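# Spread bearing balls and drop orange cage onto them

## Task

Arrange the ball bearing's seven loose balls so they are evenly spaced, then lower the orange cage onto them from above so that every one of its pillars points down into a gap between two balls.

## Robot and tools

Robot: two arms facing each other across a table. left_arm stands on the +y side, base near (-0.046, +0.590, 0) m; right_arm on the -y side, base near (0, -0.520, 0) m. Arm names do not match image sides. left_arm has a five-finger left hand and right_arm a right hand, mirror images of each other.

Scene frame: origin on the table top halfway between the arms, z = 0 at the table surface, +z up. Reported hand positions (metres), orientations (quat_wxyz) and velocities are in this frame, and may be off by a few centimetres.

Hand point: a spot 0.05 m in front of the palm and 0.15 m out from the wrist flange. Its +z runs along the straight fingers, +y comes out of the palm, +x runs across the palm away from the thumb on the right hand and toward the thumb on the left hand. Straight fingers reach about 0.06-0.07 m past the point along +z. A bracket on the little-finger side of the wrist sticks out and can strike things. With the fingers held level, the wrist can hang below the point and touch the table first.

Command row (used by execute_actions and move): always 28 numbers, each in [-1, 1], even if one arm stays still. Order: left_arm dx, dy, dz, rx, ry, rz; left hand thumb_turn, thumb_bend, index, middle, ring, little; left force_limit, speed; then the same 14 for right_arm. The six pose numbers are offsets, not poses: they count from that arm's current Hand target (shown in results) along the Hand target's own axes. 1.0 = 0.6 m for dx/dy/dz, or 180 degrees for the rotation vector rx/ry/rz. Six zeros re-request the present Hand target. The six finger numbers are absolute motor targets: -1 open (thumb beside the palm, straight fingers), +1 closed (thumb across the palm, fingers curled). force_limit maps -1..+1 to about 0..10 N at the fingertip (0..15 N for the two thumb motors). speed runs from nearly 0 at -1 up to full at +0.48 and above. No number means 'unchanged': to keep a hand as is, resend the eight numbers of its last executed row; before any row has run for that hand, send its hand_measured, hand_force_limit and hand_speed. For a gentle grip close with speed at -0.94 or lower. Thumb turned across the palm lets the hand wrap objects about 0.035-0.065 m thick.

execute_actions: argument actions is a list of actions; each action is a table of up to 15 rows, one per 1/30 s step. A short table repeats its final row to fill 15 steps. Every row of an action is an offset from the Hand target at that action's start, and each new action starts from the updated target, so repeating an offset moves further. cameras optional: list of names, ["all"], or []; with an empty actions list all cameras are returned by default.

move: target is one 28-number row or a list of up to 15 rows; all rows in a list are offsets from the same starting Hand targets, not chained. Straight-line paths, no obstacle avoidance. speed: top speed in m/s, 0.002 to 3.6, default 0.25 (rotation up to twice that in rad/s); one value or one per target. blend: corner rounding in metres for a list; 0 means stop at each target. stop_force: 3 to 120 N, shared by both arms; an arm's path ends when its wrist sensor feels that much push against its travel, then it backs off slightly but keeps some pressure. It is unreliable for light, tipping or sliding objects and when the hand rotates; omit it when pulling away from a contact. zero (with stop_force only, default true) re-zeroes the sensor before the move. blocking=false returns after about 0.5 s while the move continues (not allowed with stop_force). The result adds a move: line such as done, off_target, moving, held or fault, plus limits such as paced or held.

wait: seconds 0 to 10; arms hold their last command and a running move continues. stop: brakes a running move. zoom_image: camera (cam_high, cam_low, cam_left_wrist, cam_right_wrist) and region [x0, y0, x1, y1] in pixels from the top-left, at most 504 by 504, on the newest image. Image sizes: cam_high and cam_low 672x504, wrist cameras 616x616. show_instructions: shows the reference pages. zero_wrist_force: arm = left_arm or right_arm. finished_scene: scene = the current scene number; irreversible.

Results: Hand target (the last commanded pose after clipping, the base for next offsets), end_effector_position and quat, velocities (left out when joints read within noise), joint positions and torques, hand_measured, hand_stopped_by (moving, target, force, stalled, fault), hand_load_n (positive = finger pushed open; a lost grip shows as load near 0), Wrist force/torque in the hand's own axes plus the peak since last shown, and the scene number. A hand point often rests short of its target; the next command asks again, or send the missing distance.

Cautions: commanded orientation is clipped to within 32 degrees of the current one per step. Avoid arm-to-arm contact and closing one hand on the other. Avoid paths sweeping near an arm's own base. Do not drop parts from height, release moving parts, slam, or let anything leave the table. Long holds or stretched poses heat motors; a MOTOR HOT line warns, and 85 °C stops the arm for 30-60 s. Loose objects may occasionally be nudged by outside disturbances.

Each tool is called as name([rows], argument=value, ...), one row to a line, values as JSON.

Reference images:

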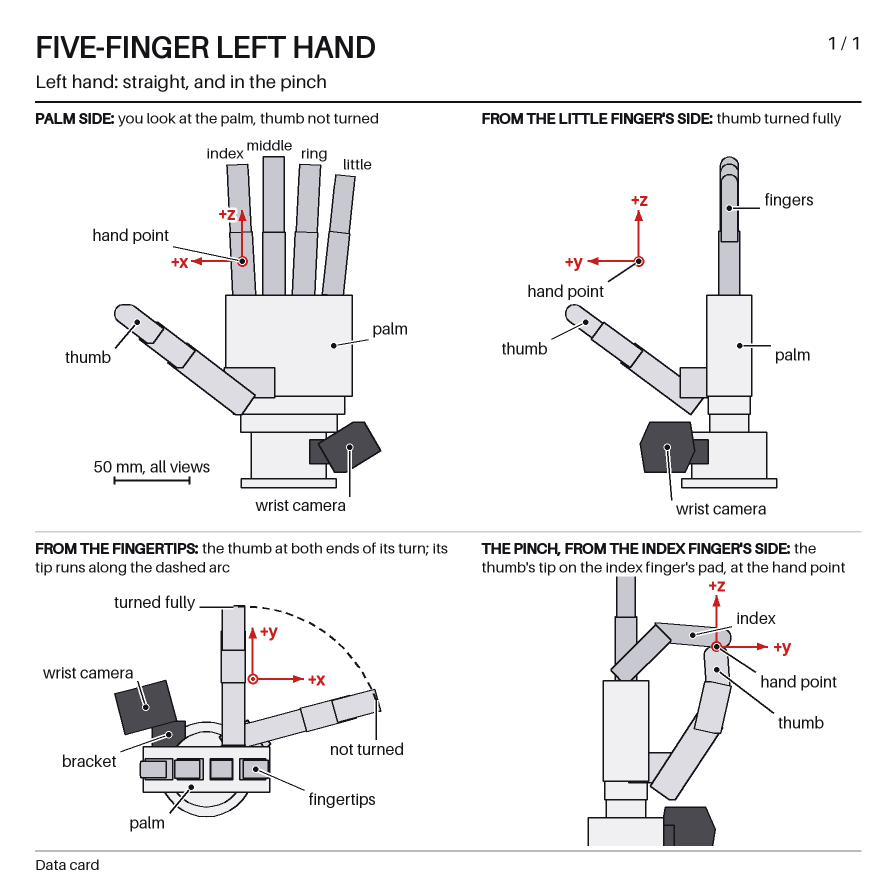

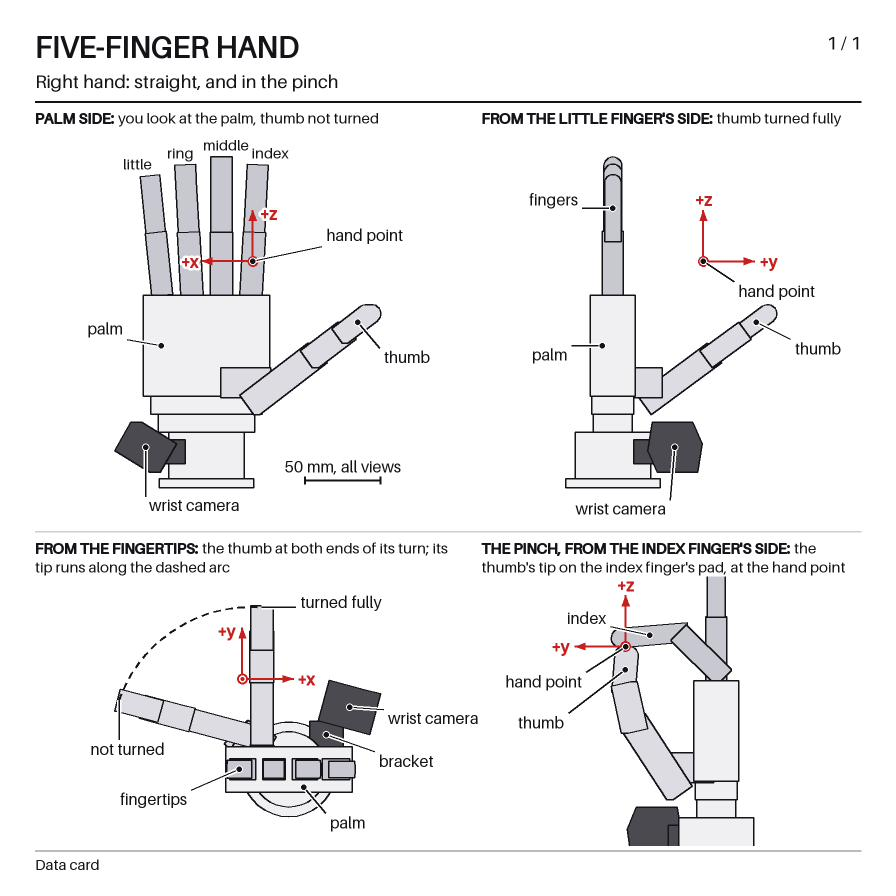

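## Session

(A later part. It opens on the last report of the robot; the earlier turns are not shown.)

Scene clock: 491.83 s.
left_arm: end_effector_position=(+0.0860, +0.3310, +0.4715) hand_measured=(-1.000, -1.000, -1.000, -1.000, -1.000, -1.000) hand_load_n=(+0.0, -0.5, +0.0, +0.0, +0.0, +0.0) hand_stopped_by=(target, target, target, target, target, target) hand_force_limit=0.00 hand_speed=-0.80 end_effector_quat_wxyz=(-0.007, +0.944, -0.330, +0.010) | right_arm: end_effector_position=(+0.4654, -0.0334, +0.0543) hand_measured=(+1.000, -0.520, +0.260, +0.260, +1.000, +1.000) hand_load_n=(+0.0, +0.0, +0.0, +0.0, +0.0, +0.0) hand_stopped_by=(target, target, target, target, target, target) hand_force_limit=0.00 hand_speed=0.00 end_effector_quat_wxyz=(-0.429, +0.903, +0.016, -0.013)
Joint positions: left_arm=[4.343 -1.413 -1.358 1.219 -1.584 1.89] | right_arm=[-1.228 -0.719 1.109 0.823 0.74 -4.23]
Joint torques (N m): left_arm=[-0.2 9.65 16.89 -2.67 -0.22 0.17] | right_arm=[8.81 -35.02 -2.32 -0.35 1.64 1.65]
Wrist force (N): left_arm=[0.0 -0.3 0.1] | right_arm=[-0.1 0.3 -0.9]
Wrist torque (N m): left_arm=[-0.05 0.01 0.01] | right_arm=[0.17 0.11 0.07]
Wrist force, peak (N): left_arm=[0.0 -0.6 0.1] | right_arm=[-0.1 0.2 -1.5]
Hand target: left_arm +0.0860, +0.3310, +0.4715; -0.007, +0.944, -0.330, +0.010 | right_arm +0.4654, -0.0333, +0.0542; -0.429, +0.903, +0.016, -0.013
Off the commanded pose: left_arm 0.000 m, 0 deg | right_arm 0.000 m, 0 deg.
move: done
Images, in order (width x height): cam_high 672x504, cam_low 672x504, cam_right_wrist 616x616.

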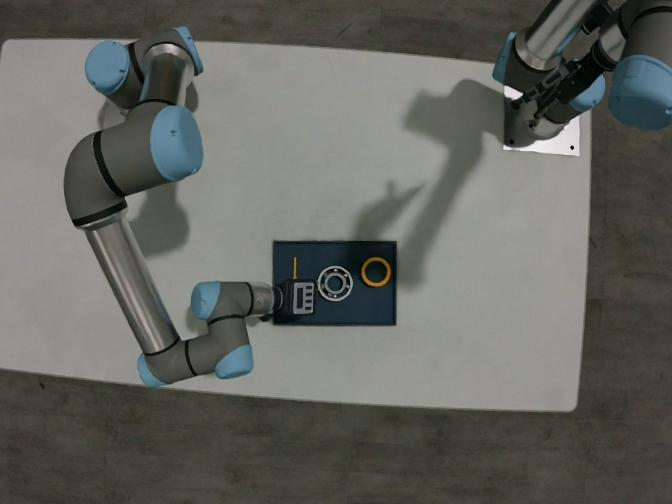

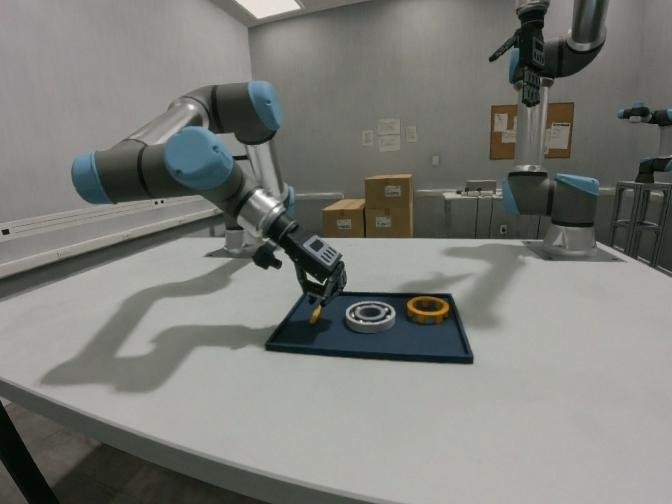

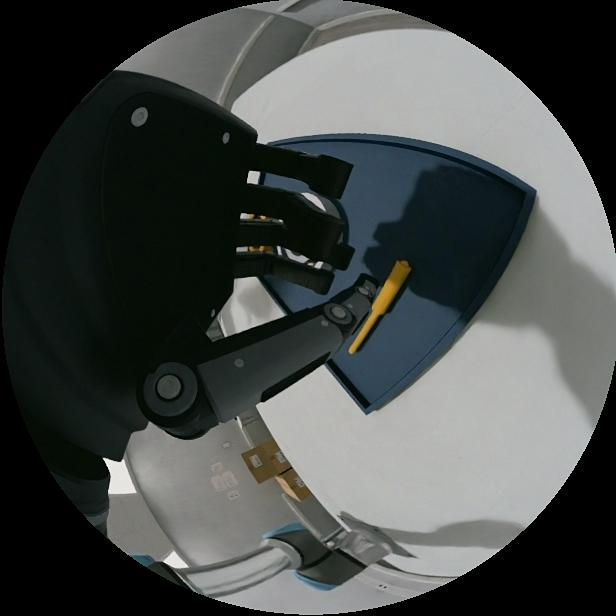

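move(target=[0,0,0,0,0,0,-1,-1,-1,-1,-1,-1,0,-0.8, 0,0.0258,0.021,0,0,0,1,-0.52,0.26,0.26,1,1,0,0], speed=0.04, stop_force=4, cameras=["cam_right_wrist","cam_low","cam_high"])

zoom_image(camera="cam_high", region=[264, 250, 334, 330])

zoom_image(camera="cam_low", region=[280, 260, 360, 340])

zoom_image(camera="cam_right_wrist", region=[280, 180, 480, 380])

Scene clock: 521.47 s.
left_arm: end_effector_position=(+0.0860, +0.3310, +0.4715) hand_measured=(-1.000, -1.000, -1.000, -1.000, -1.000, -1.000) hand_load_n=(+0.0, +0.0, +0.0, +0.0, +0.0, +0.0) hand_stopped_by=(target, target, target, target, target, target) hand_force_limit=0.00 hand_speed=-0.80 end_effector_quat_wxyz=(-0.007, +0.944, -0.330, +0.010) | right_arm: end_effector_position=(+0.4652, -0.0333, +0.0343) hand_measured=(+1.000, -0.520, +0.260, +0.260, +1.000, +1.000) hand_load_n=(+0.0, +0.0, +0.0, +0.0, +0.0, +0.0) hand_stopped_by=(target, target, target, target, target, target) hand_force_limit=0.00 hand_speed=0.00 end_effector_quat_wxyz=(-0.429, +0.903, +0.016, -0.013)
Joint positions: left_arm=[4.343 -1.413 -1.358 1.219 -1.584 1.89] | right_arm=[-1.228 -0.699 1.126 0.785 0.74 -4.23]
Joint torques (N m): left_arm=[-0.17 10.12 17.37 -2.78 -0.18 0.24] | right_arm=[8.35 -34.79 -1.83 -0.43 1.49 1.27]
Wrist force (N): left_arm=[0.0 -0.2 0.0] | right_arm=[-0.3 0.5 -0.6]
Wrist torque (N m): left_arm=[-0.04 0.00 0.01] | right_arm=[0.18 0.12 0.05]
Wrist force, peak (N): left_arm=[-0.1 -0.6 0.0] | right_arm=[-0.5 0.6 -1.2]
Hand target: left_arm +0.0860, +0.3310, +0.4715; -0.007, +0.944, -0.330, +0.010 | right_arm +0.4652, -0.0333, +0.0343; -0.429, +0.903, +0.016, -0.013
Off the commanded pose: left_arm 0.000 m, 0 deg | right_arm 0.000 m, 0 deg.
move: done
Images, in order (width x height): cam_high 672x504, cam_low 672x504, cam_right_wrist 616x616.

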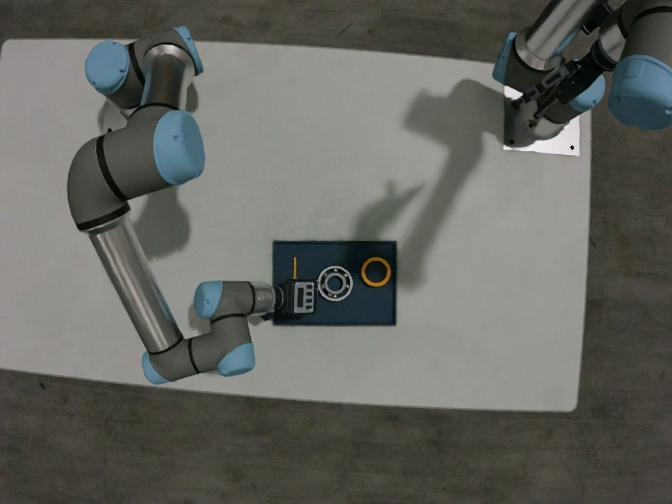

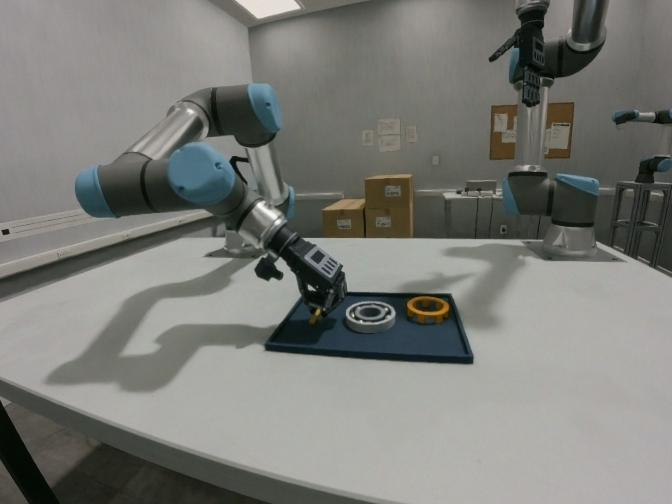

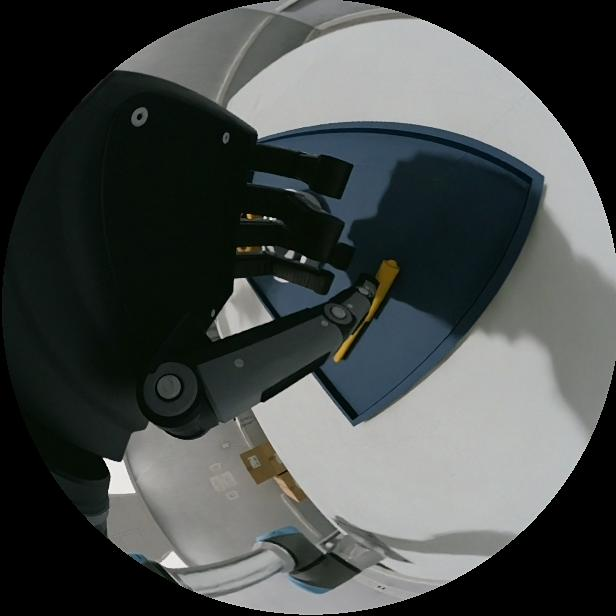

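Scaled by 6.300 from the camera's 672x504 image, which has a finer 960x720 frame.

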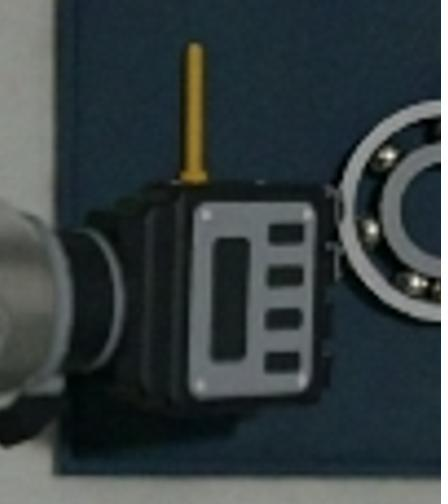

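Scaled by 6.300 from the camera's 672x504 image, which has a finer 960x720 frame.

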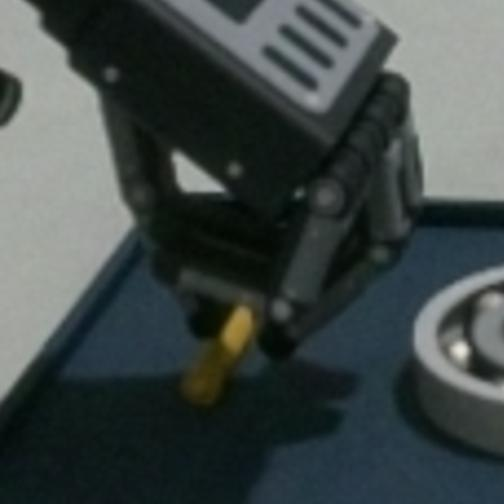

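Scaled by 2.520 from the camera's 616x616 image, which has a finer 880x880 frame.

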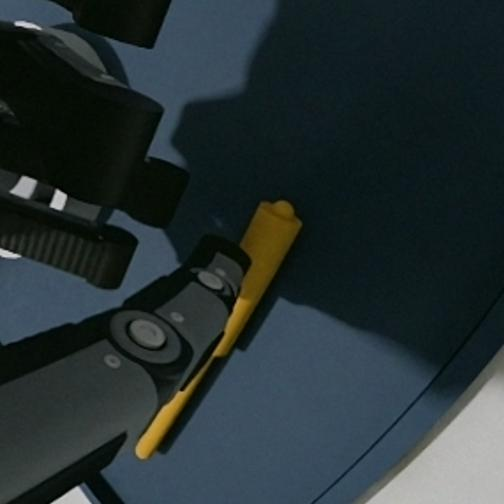

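move([
  [0,0,0,0,0,0,-1,-1,-1,-1,-1,-1,0,-0.8, 0,-0.00775,-0.0063,0,0,0,1,-0.52,0.26,0.26,1,1,0,0],
  [0,0,0,0,0,0,-1,-1,-1,-1,-1,-1,0,-0.8, 0,-0.002,-0.0134,0,0,0,1,-0.76,0.16,0.16,1,1,0,0],
], speed=0.04, cameras=["cam_right_wrist","cam_low","cam_high"])

zoom_image(camera="cam_low", region=[280, 260, 360, 340])

zoom_image(camera="cam_right_wrist", region=[280, 180, 480, 380])

Scene clock: 560.33 s.
left_arm: end_effector_position=(+0.0860, +0.3310, +0.4715) hand_measured=(-1.000, -1.000, -1.000, -1.000, -1.000, -1.000) hand_load_n=(+0.0, +0.0, +0.0, +0.0, +0.0, +0.0) hand_stopped_by=(target, target, target, target, target, target) hand_force_limit=0.00 hand_speed=-0.80 end_effector_quat_wxyz=(-0.007, +0.944, -0.330, +0.010) | right_arm: end_effector_position=(+0.4655, -0.0388, +0.0403) hand_measured=(+1.000, -0.760, +0.160, +0.160, +1.000, +1.000) hand_load_n=(+0.0, +0.0, +0.0, +0.0, +0.5, +0.0) hand_stopped_by=(target, target, target, target, target, target) hand_force_limit=0.00 hand_speed=0.00 end_effector_quat_wxyz=(-0.429, +0.903, +0.016, -0.013)
Joint positions: left_arm=[4.343 -1.413 -1.358 1.219 -1.584 1.89] | right_arm=[-1.237 -0.711 1.133 0.798 0.737 -4.243]
Joint torques (N m): left_arm=[-0.45 10.35 17.29 -2.84 -0.25 0.25] | right_arm=[-8.42 -55.21 -2.42 4.09 -3.6 -1.53]
Wrist force (N): left_arm=[0.0 -0.2 0.0] | right_arm=[-0.4 0.3 -1.0]
Wrist torque (N m): left_arm=[-0.03 0.00 0.01] | right_arm=[0.18 0.15 0.23]
Wrist force, peak (N): left_arm=[0.3 -0.7 0.1] | right_arm=[-0.6 1.1 -1.2]
Hand target: left_arm +0.0860, +0.3310, +0.4715; -0.007, +0.944, -0.330, +0.010 | right_arm +0.4655, -0.0388, +0.0403; -0.429, +0.903, +0.016, -0.013
Off the commanded pose: left_arm 0.000 m, 0 deg | right_arm 0.000 m, 0 deg.
move: done
Images, in order (width x height): cam_high 672x504, cam_low 672x504, cam_right_wrist 616x616.

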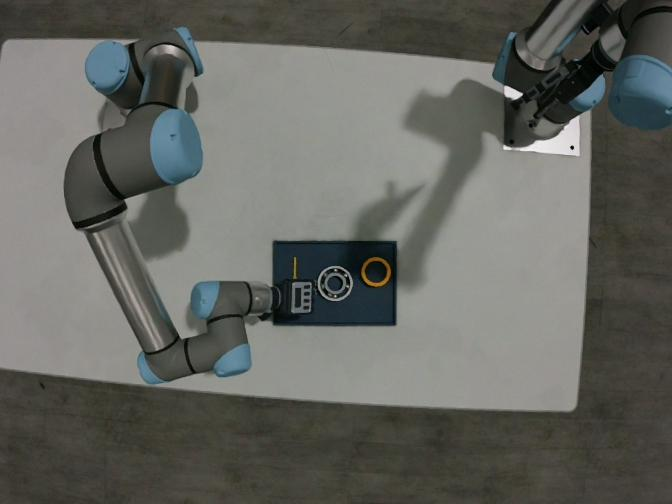

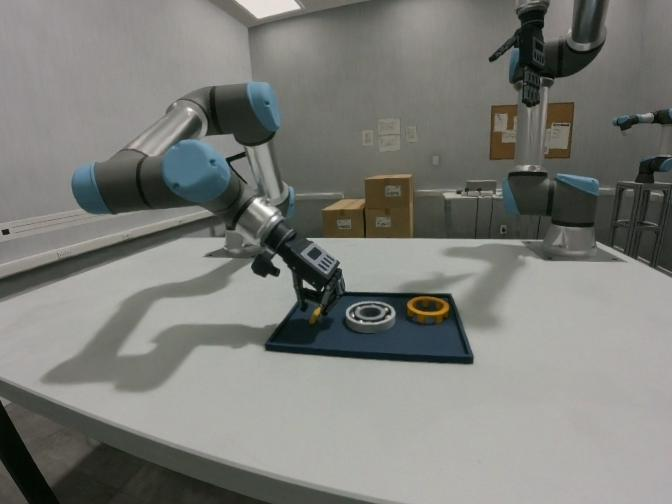

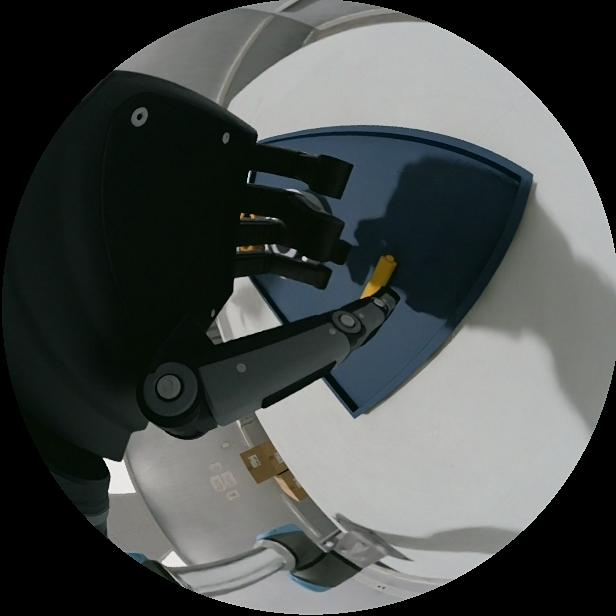

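Scaled by 6.300 from the camera's 672x504 image, which has a finer 960x720 frame.

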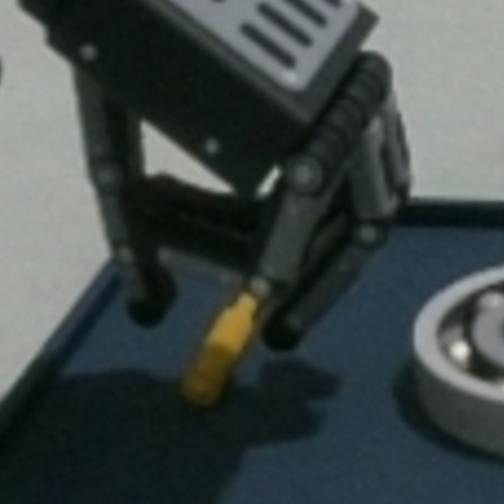

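Scaled by 2.520 from the camera's 616x616 image, which has a finer 880x880 frame.

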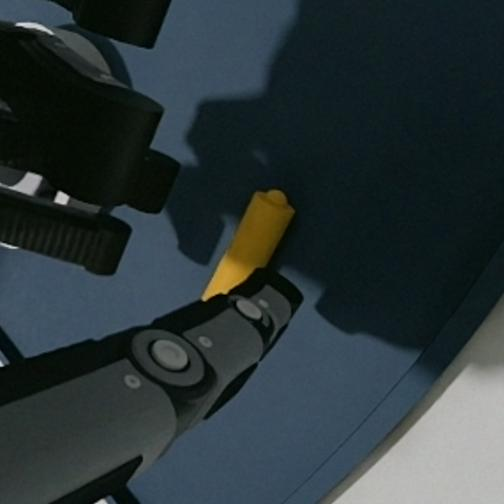

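move([
  [0,0,0,0,0,0,-1,-1,-1,-1,-1,-1,0,-0.8, 0,0.00775,0.0063,0,0,0,1,-0.76,0.16,0.16,1,1,0,0],
  [0,0,0,0,0,0,-1,-1,-1,-1,-1,-1,0,-0.8, 0,0.00775,0.0063,0,0,0,1,-0.6,0.26,0.26,1,1,0,-0.6],
], speed=0.03, cameras=["cam_right_wrist","cam_low"])

zoom_image(camera="cam_low", region=[280, 260, 360, 340])

zoom_image(camera="cam_right_wrist", region=[280, 180, 480, 380])

Scene clock: 576.80 s.
left_arm: end_effector_position=(+0.0860, +0.3310, +0.4715) hand_measured=(-1.000, -1.000, -1.000, -1.000, -1.000, -1.000) hand_load_n=(+0.0, +0.0, +0.0, +0.0, +0.0, +0.0) hand_stopped_by=(target, target, target, target, target, target) hand_force_limit=0.00 hand_speed=-0.80 end_effector_quat_wxyz=(-0.007, +0.944, -0.330, +0.010) | right_arm: end_effector_position=(+0.4654, -0.0388, +0.0343) hand_measured=(+1.000, -0.600, +0.260, +0.260, +1.000, +1.000) hand_load_n=(+0.0, +0.0, +0.0, +0.0, +0.0, +0.0) hand_stopped_by=(target, target, target, target, target, target) hand_force_limit=0.00 hand_speed=-0.60 end_effector_quat_wxyz=(-0.429, +0.903, +0.016, -0.013)
Joint positions: left_arm=[4.343 -1.413 -1.358 1.219 -1.584 1.89] | right_arm=[-1.237 -0.704 1.138 0.787 0.737 -4.243]
Joint torques (N m): left_arm=[-0.42 10.31 18.03 -2.91 -0.24 0.28] | right_arm=[-2.42 -35.31 -1.88 -0.47 -2.95 0.61]
Wrist force (N): left_arm=[0.1 -0.3 0.0] | right_arm=[-0.4 0.3 -1.0]
Wrist torque (N m): left_arm=[-0.04 -0.02 0.02] | right_arm=[0.18 0.14 0.22]
Wrist force, peak (N): left_arm=[0.3 -0.5 0.0] | right_arm=[-0.7 1.1 -1.2]
Hand target: left_arm +0.0860, +0.3310, +0.4715; -0.007, +0.944, -0.330, +0.010 | right_arm +0.4654, -0.0388, +0.0343; -0.429, +0.903, +0.016, -0.013
Off the commanded pose: left_arm 0.000 m, 0 deg | right_arm 0.000 m, 0 deg.
move: done
Images, in order (width x height): cam_low 672x504, cam_right_wrist 616x616.

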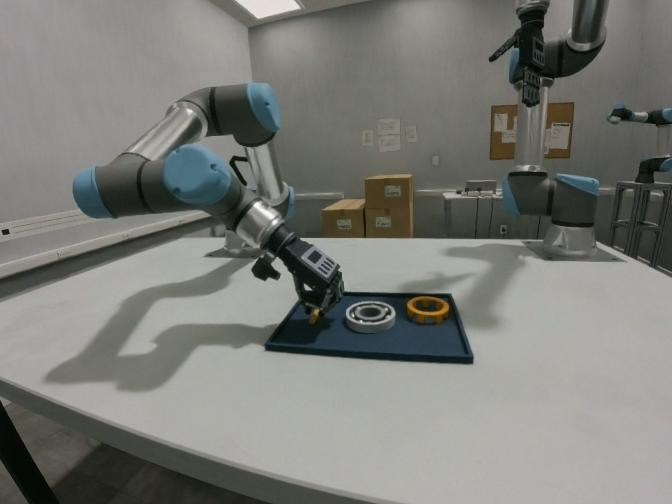

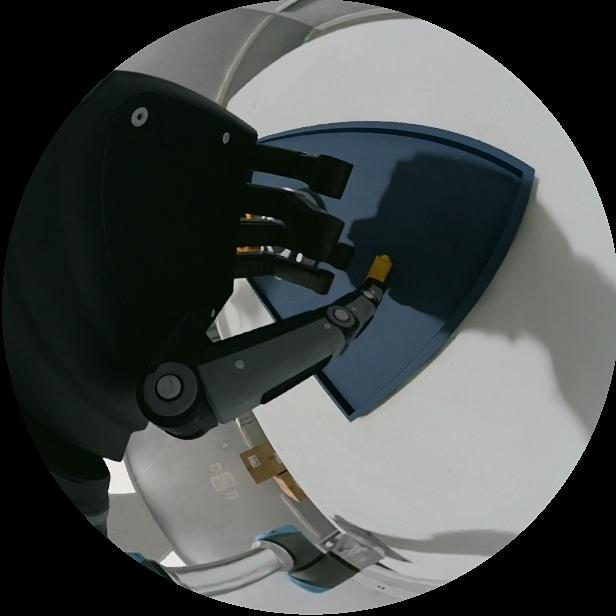

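Scaled by 6.300 from the camera's 672x504 image, which has a finer 960x720 frame.

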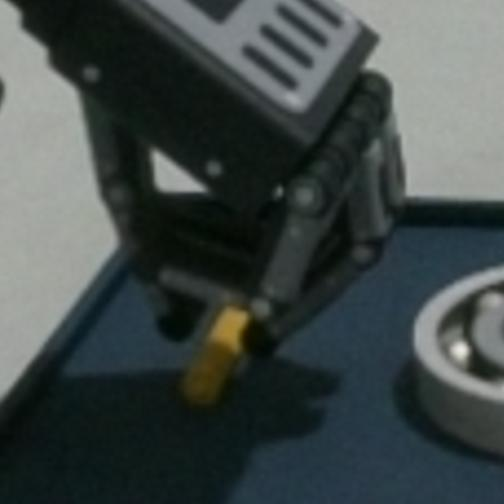

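Scaled by 2.520 from the camera's 616x616 image, which has a finer 880x880 frame.

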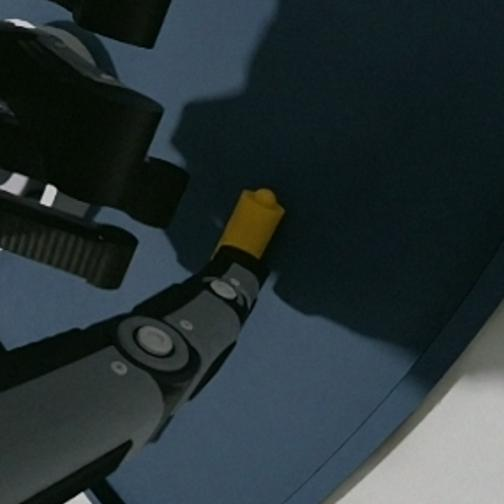

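move(target=[0,0,0,0,0,0,-1,-1,-1,-1,-1,-1,0,-0.8, 0,0.0071,0.0058,0,0,0,1,-0.6,0.26,0.26,1,1,0,-0.6], speed=0.02, stop_force=4, cameras=["cam_right_wrist","cam_low"])

zoom_image(camera="cam_low", region=[280, 260, 360, 340])

Scene clock: 589.27 s.
left_arm: end_effector_position=(+0.0860, +0.3310, +0.4715) hand_measured=(-1.000, -1.000, -1.000, -1.000, -1.000, -1.000) hand_load_n=(+0.0, +0.0, +0.0, +0.0, +0.0, +0.0) hand_stopped_by=(target, target, target, target, target, target) hand_force_limit=0.00 hand_speed=-0.80 end_effector_quat_wxyz=(-0.007, +0.944, -0.330, +0.010) | right_arm: end_effector_position=(+0.4653, -0.0388, +0.0288) hand_measured=(+1.000, -0.600, +0.260, +0.260, +1.000, +1.000) hand_load_n=(+0.0, +0.0, +0.0, +0.0, +0.0, +0.0) hand_stopped_by=(target, target, target, target, target, target) hand_force_limit=0.00 hand_speed=-0.60 end_effector_quat_wxyz=(-0.429, +0.903, +0.016, -0.013)
Joint positions: left_arm=[4.343 -1.413 -1.358 1.219 -1.584 1.89] | right_arm=[-1.237 -0.698 1.142 0.777 0.737 -4.243]
Joint torques (N m): left_arm=[-0.12 10.18 18.09 -2.87 -0.21 0.24] | right_arm=[6.28 -35.15 -2.32 -0.47 1.11 1]
Wrist force (N): left_arm=[0.1 -0.3 0.1] | right_arm=[-0.2 0.4 -0.7]
Wrist torque (N m): left_arm=[-0.05 -0.01 0.02] | right_arm=[0.17 0.11 0.23]
Wrist force, peak (N): left_arm=[-0.1 -0.7 -0.2] | right_arm=[-0.5 0.8 -1.2]
Hand target: left_arm +0.0860, +0.3310, +0.4715; -0.007, +0.944, -0.330, +0.010 | right_arm +0.4653, -0.0388, +0.0288; -0.429, +0.903, +0.016, -0.013
Off the commanded pose: left_arm 0.000 m, 0 deg | right_arm 0.000 m, 0 deg.
move: done
Images, in order (width x height): cam_low 672x504, cam_right_wrist 616x616.

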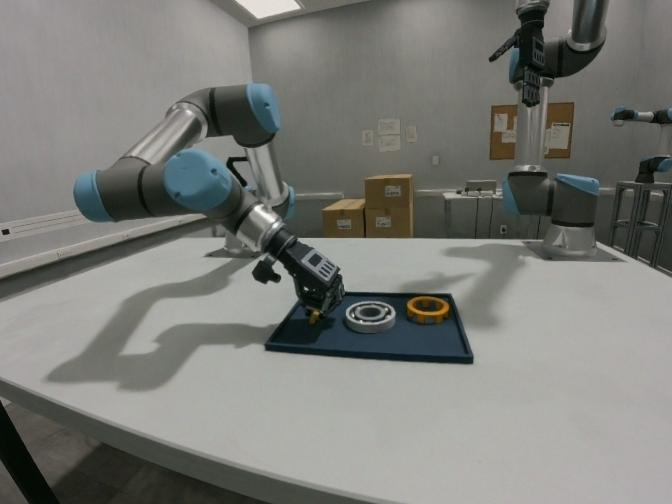

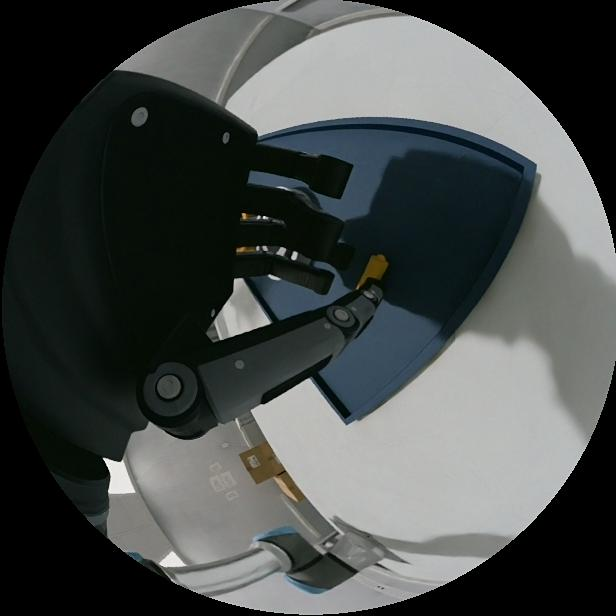

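Scaled by 6.300 from the camera's 672x504 image, which has a finer 960x720 frame.

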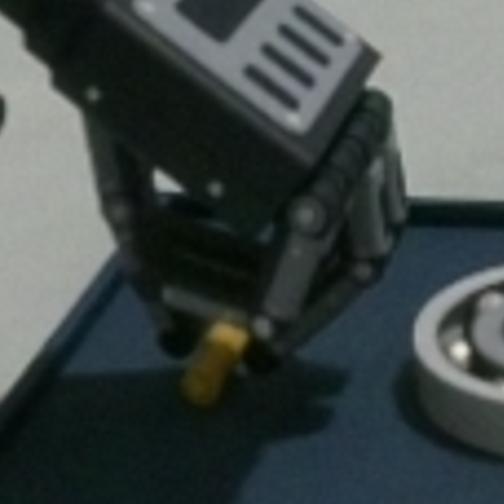

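move(target=[0,0,0,0,0,0,-1,-1,-1,-1,-1,-1,0,-0.8, 0,0,0,0,0,0,1,-0.3,0.5,0.5,1,1,-0.5,-0.94], speed=0.02, cameras=["cam_right_wrist","cam_low"])

zoom_image(camera="cam_low", region=[280, 260, 360, 340])

zoom_image(camera="cam_right_wrist", region=[280, 180, 480, 380])

Scene clock: 596.97 s.
left_arm: end_effector_position=(+0.0860, +0.3310, +0.4715) hand_measured=(-1.000, -1.000, -1.000, -1.000, -1.000, -1.000) hand_load_n=(+0.0, +0.5, +0.0, +0.0, +0.0, +0.0) hand_stopped_by=(target, target, target, target, target, target) hand_force_limit=0.00 hand_speed=-0.80 end_effector_quat_wxyz=(-0.007, +0.944, -0.330, +0.010) | right_arm: end_effector_position=(+0.4653, -0.0388, +0.0288) hand_measured=(+1.000, -0.454, +0.500, +0.500, +1.000, +1.000) hand_load_n=(+0.5, +3.5, +0.0, +0.5, +0.0, +0.0) hand_stopped_by=(target, force, target, target, target, target) hand_force_limit=-0.50 hand_speed=-0.94 end_effector_quat_wxyz=(-0.429, +0.903, +0.016, -0.013)
Joint positions: left_arm=[4.343 -1.413 -1.358 1.219 -1.584 1.89] | right_arm=[-1.237 -0.698 1.142 0.777 0.737 -4.243]
Joint torques (N m): left_arm=[-0.39 9.84 18.15 -3 -0.28 0.35] | right_arm=[6.76 -36.41 -3.3 -0.21 1.32 0.83]
Wrist force (N): left_arm=[0.0 -0.6 0.0] | right_arm=[-0.3 0.7 -0.9]
Wrist torque (N m): left_arm=[-0.09 0.00 0.02] | right_arm=[0.23 0.12 0.24]
Wrist force, peak (N): left_arm=[-0.1 -0.8 0.2] | right_arm=[-0.3 0.7 -1.5]
Hand target: left_arm +0.0860, +0.3310, +0.4715; -0.007, +0.944, -0.330, +0.010 | right_arm +0.4653, -0.0388, +0.0288; -0.429, +0.903, +0.016, -0.013
Off the commanded pose: left_arm 0.000 m, 0 deg | right_arm 0.000 m, 0 deg.
move: done
Images, in order (width x height): cam_low 672x504, cam_right_wrist 616x616.

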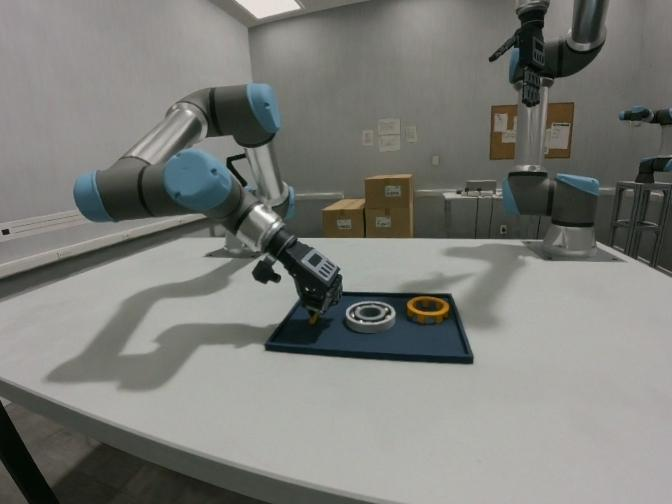

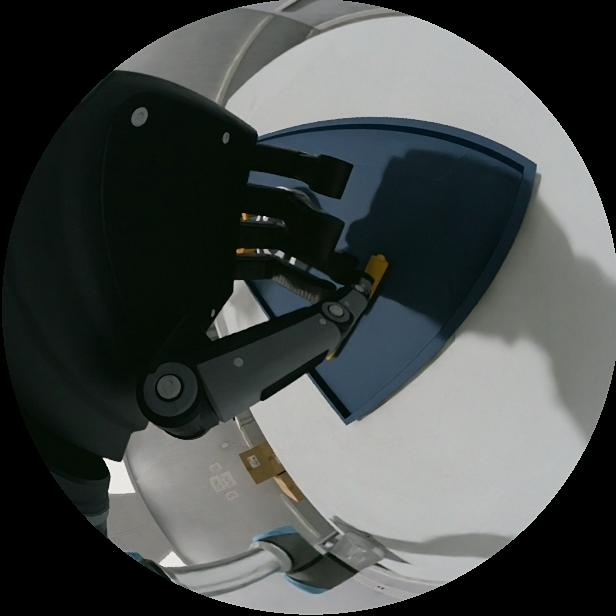

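Scaled by 6.300 from the camera's 672x504 image, which has a finer 960x720 frame.

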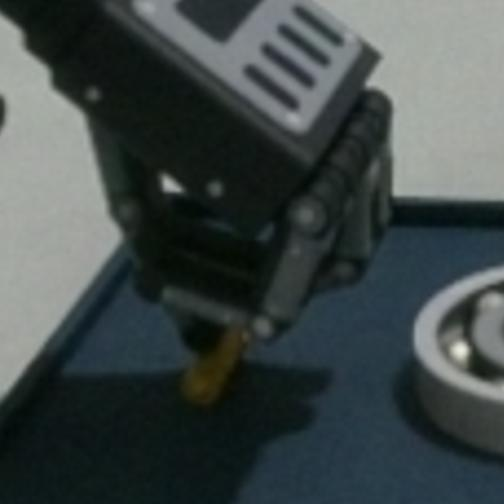

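Scaled by 2.520 from the camera's 616x616 image, which has a finer 880x880 frame.

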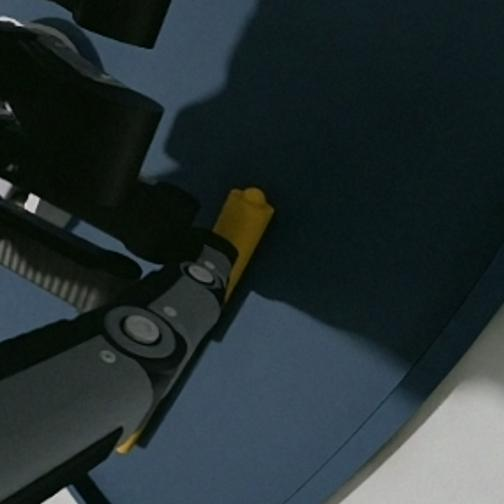

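move([
  [0,0,0,0,0,0,-1,-1,-1,-1,-1,-1,0,-0.8, 0,-0.0155,-0.0126,0,0,0,1,-0.3,0.5,0.5,1,1,-0.5,-0.94],
  [0,0,0,0,0,0,-1,-1,-1,-1,-1,-1,0,-0.8, 0,-0.0155,-0.0126,0,0,0,1,-0.76,0.16,0.16,1,1,-0.5,-0.5],
], speed=0.04)

move(target=[0,0,0,0,0,0,-1,-1,-1,-1,-1,-1,0,-0.8, 0,0.0465,0.0378,0,0,0,1,-0.76,0.16,0.16,1,1,-0.5,-0.5], speed=0.015, stop_force=3, cameras=["cam_right_wrist","cam_low","cam_high"])

zoom_image(camera="cam_low", region=[280, 260, 360, 340])

zoom_image(camera="cam_right_wrist", region=[280, 180, 480, 380])

Scene clock: 619.33 s.
left_arm: end_effector_position=(+0.0860, +0.3310, +0.4715) hand_measured=(-1.000, -1.000, -1.000, -1.000, -1.000, -1.000) hand_load_n=(+0.0, +0.0, +0.0, +0.0, +0.0, +0.0) hand_stopped_by=(target, target, target, target, target, target) hand_force_limit=0.00 hand_speed=-0.80 end_effector_quat_wxyz=(-0.007, +0.944, -0.330, +0.010) | right_arm: end_effector_position=(+0.4654, -0.0388, +0.0408) hand_measured=(+1.000, -0.760, +0.160, +0.160, +1.000, +1.000) hand_load_n=(+0.5, +0.0, +0.0, +0.0, +0.5, +0.0) hand_stopped_by=(target, target, target, target, target, target) hand_force_limit=-0.50 hand_speed=-0.50 end_effector_quat_wxyz=(-0.429, +0.903, +0.016, -0.013)
Joint positions: left_arm=[4.343 -1.413 -1.358 1.219 -1.584 1.89] | right_arm=[-1.237 -0.711 1.133 0.799 0.737 -4.243]
Joint torques (N m): left_arm=[-0.07 10.96 17.83 -3.04 -0.24 0.31] | right_arm=[-7.96 -55.89 -28.58 4 -0.24 -1.46]
Wrist force (N): left_arm=[0.3 -0.2 0.0] | right_arm=[-0.3 0.4 -0.9]
Wrist torque (N m): left_arm=[-0.03 -0.05 0.02] | right_arm=[0.19 0.12 0.23]
Wrist force, peak (N): left_arm=[0.2 -0.5 0.0] | right_arm=[-0.6 1.0 -1.1]
Hand target: left_arm +0.0860, +0.3310, +0.4715; -0.007, +0.944, -0.330, +0.010 | right_arm +0.4655, -0.0388, +0.0408; -0.429, +0.903, +0.016, -0.013
Off the commanded pose: left_arm 0.000 m, 0 deg | right_arm 0.000 m, 0 deg.
move: done

Scene clock: 621.83 s.
left_arm: end_effector_position=(+0.0860, +0.3310, +0.4715) hand_measured=(-1.000, -1.000, -1.000, -1.000, -1.000, -1.000) hand_load_n=(+0.0, +0.0, +0.0, +0.0, +0.0, +0.0) hand_stopped_by=(target, target, target, target, target, target) hand_force_limit=0.00 hand_speed=-0.80 end_effector_quat_wxyz=(-0.007, +0.944, -0.330, +0.010) | right_arm: end_effector_position=(+0.4653, -0.0388, +0.0226) hand_measured=(+1.000, -0.760, +0.160, +0.160, +1.000, +1.000) hand_load_n=(+0.0, +0.0, +0.0, -0.5, +0.0, +0.0) hand_stopped_by=(target, target, target, target, target, target) hand_force_limit=-0.50 hand_speed=-0.50 end_effector_quat_wxyz=(-0.429, +0.903, +0.016, -0.013)
Joint positions: left_arm=[4.343 -1.413 -1.358 1.219 -1.584 1.89] | right_arm=[-1.237 -0.691 1.146 0.766 0.737 -4.243]
Joint torques (N m): left_arm=[0.1 10.2 18.21 -3.07 -0.29 0.34] | right_arm=[2.51 -54.28 -27.36 4.18 -0.52 -0.12]
Wrist force (N): left_arm=[0.0 -0.3 0.0] | right_arm=[0.0 -2.1 -2.3]
Wrist torque (N m): left_arm=[-0.05 0.00 0.01] | right_arm=[0.23 0.18 0.16]
Wrist force, peak (N): left_arm=[0.2 -0.5 -0.2] | right_arm=[-0.5 -11.3 -6.0]
Hand target: left_arm +0.0860, +0.3310, +0.4715; -0.007, +0.944, -0.330, +0.010 | right_arm +0.4653, -0.0388, +0.0226; -0.429, +0.903, +0.016, -0.013 (not the last commanded pose)
Off the commanded pose: left_arm 0.000 m, 0 deg | right_arm 0.018 m, 0 deg.
move: contact (right_arm)
Images, in order (width x height): cam_high 672x504, cam_low 672x504, cam_right_wrist 616x616.

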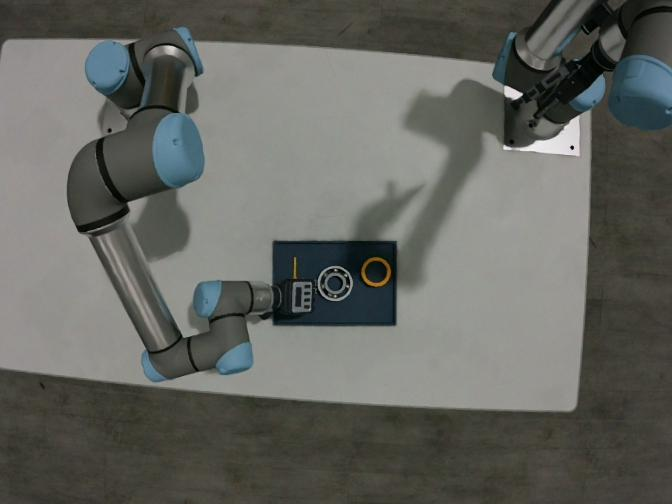

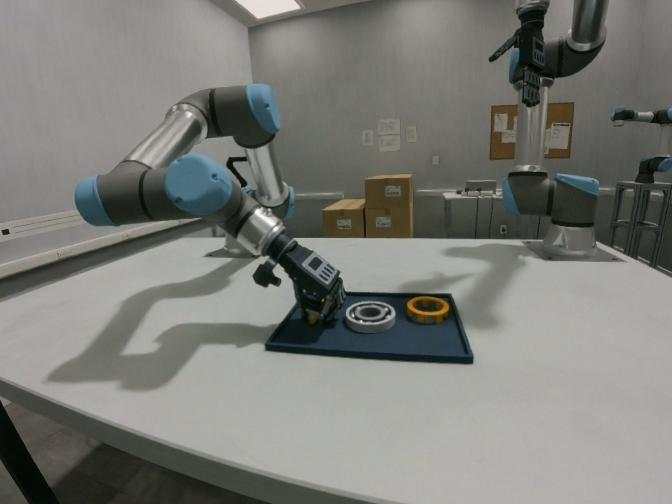

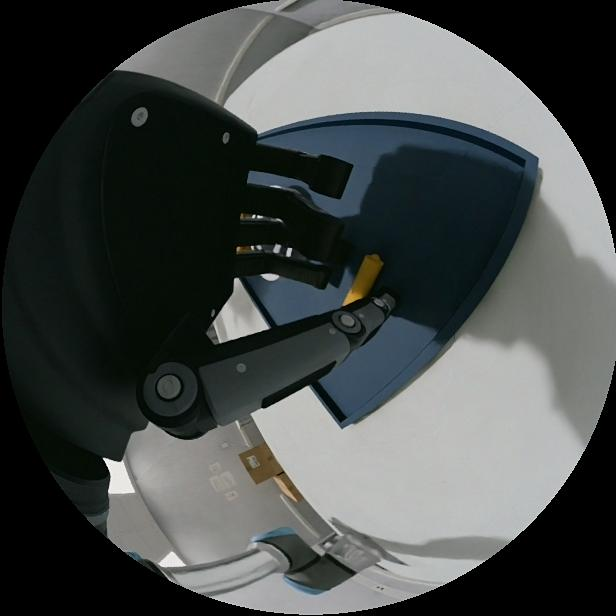

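Scaled by 6.300 from the camera's 672x504 image, which has a finer 960x720 frame.

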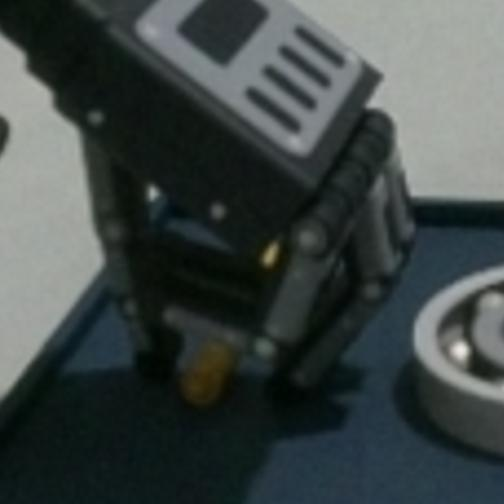

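Scaled by 2.520 from the camera's 616x616 image, which has a finer 880x880 frame.

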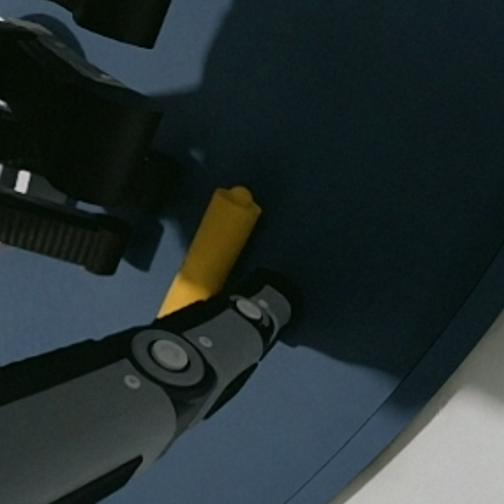

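move([
  [0,0,0,0,0,0,-1,-1,-1,-1,-1,-1,0,-0.8, 0,-0.0039,-0.0032,0,0,0,1,-0.76,0.16,0.16,1,1,-0.5,-0.5],
  [0,0,0,0,0,0,-1,-1,-1,-1,-1,-1,0,-0.8, -0.0202,-0.0007,-0.007,0.0278,0,0,1,-0.66,0.2,0.2,1,1,-0.5,-0.5],
  [0,0,0,0,0,0,-1,-1,-1,-1,-1,-1,0,-0.8, -0.0202,0.0032,-0.0038,0.0278,0,0,1,-0.66,0.2,0.2,1,1,-0.5,-0.5],
], speed=0.03, cameras=["cam_right_wrist","cam_low","cam_high"])

zoom_image(camera="cam_low", region=[280, 260, 360, 340])

zoom_image(camera="cam_right_wrist", region=[280, 180, 480, 380])

Scene clock: 649.63 s.
left_arm: end_effector_position=(+0.0860, +0.3310, +0.4715) hand_measured=(-1.000, -1.000, -1.000, -1.000, -1.000, -1.000) hand_load_n=(+0.0, +0.0, +0.0, +0.0, +0.0, +0.0) hand_stopped_by=(target, target, target, target, target, target) hand_force_limit=0.00 hand_speed=-0.80 end_effector_quat_wxyz=(-0.007, +0.944, -0.330, +0.010) | right_arm: end_effector_position=(+0.4533, -0.0423, +0.0229) hand_measured=(+1.000, -0.660, +0.200, +0.200, +1.000, +1.000) hand_load_n=(-0.5, -0.5, +0.0, +0.0, +0.0, +0.0) hand_stopped_by=(target, target, target, target, target, target) hand_force_limit=-0.50 hand_speed=-0.50 end_effector_quat_wxyz=(-0.468, +0.883, +0.016, -0.014)
Joint positions: left_arm=[4.343 -1.413 -1.358 1.219 -1.584 1.89] | right_arm=[-1.265 -0.728 1.25 0.668 0.65 -4.235]
Joint torques (N m): left_arm=[-0.62 11.23 18.83 -3.17 -0.34 0.32] | right_arm=[-4.9 -29.36 0.33 -1.88 -2.6 1.24]
Wrist force (N): left_arm=[0.0 -0.6 -0.1] | right_arm=[-0.5 -6.3 -7.6]
Wrist torque (N m): left_arm=[-0.09 0.00 0.01] | right_arm=[-0.24 0.22 -0.02]
Wrist force, peak (N): left_arm=[0.0 -0.6 -0.1] | right_arm=[-0.5 -6.3 -7.6]
Hand target: left_arm +0.0860, +0.3310, +0.4715; -0.007, +0.944, -0.330, +0.010 | right_arm +0.4533, -0.0423, +0.0227; -0.468, +0.883, +0.016, -0.014
Off the commanded pose: left_arm 0.000 m, 0 deg | right_arm 0.000 m, 0 deg.
move: done
Images, in order (width x height): cam_high 672x504, cam_low 672x504, cam_right_wrist 616x616.

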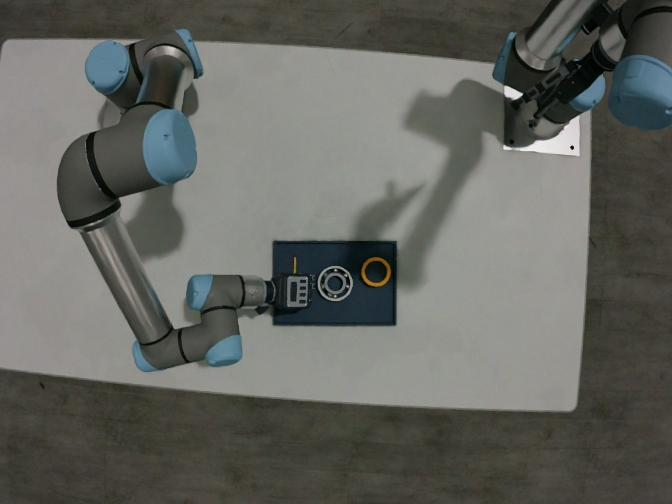

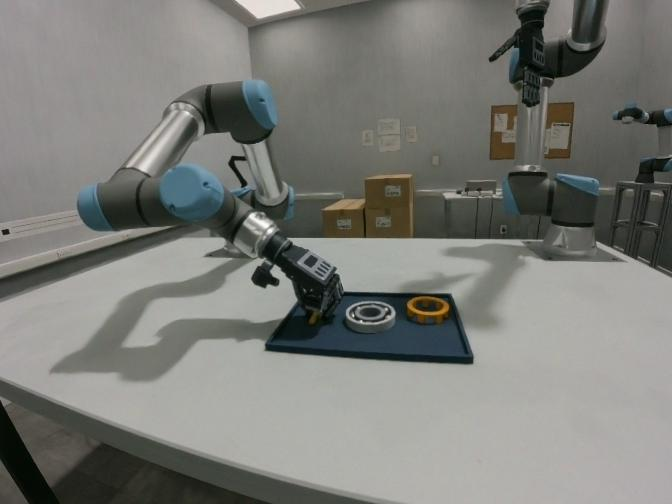

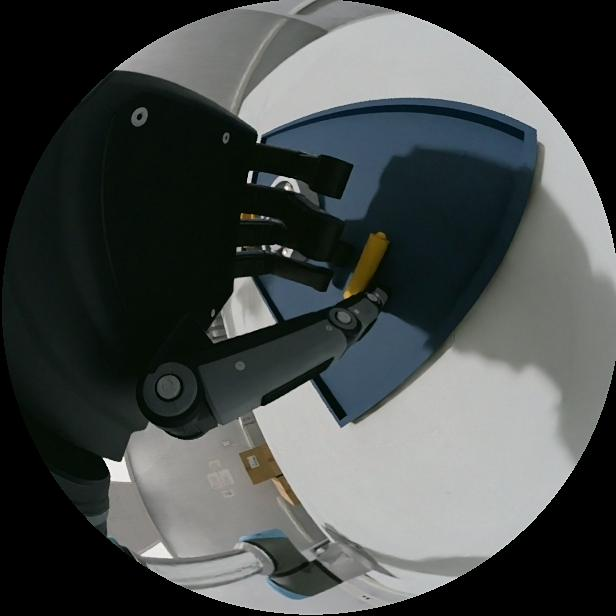

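Scaled by 6.300 from the camera's 672x504 image, which has a finer 960x720 frame.

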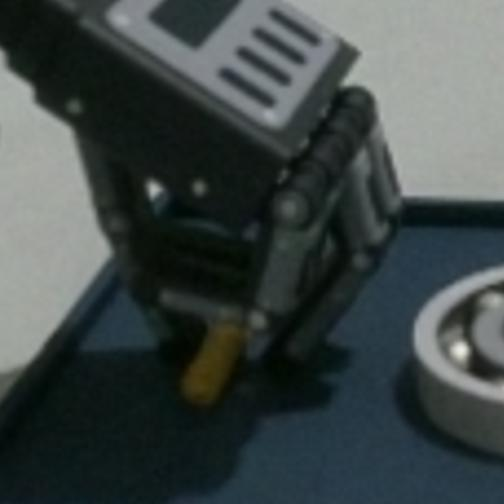

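Scaled by 2.520 from the camera's 616x616 image, which has a finer 880x880 frame.

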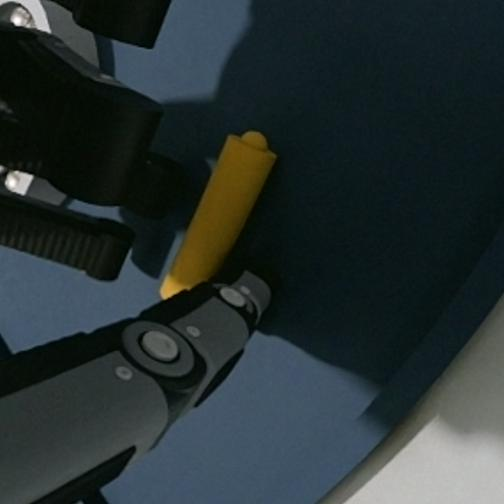

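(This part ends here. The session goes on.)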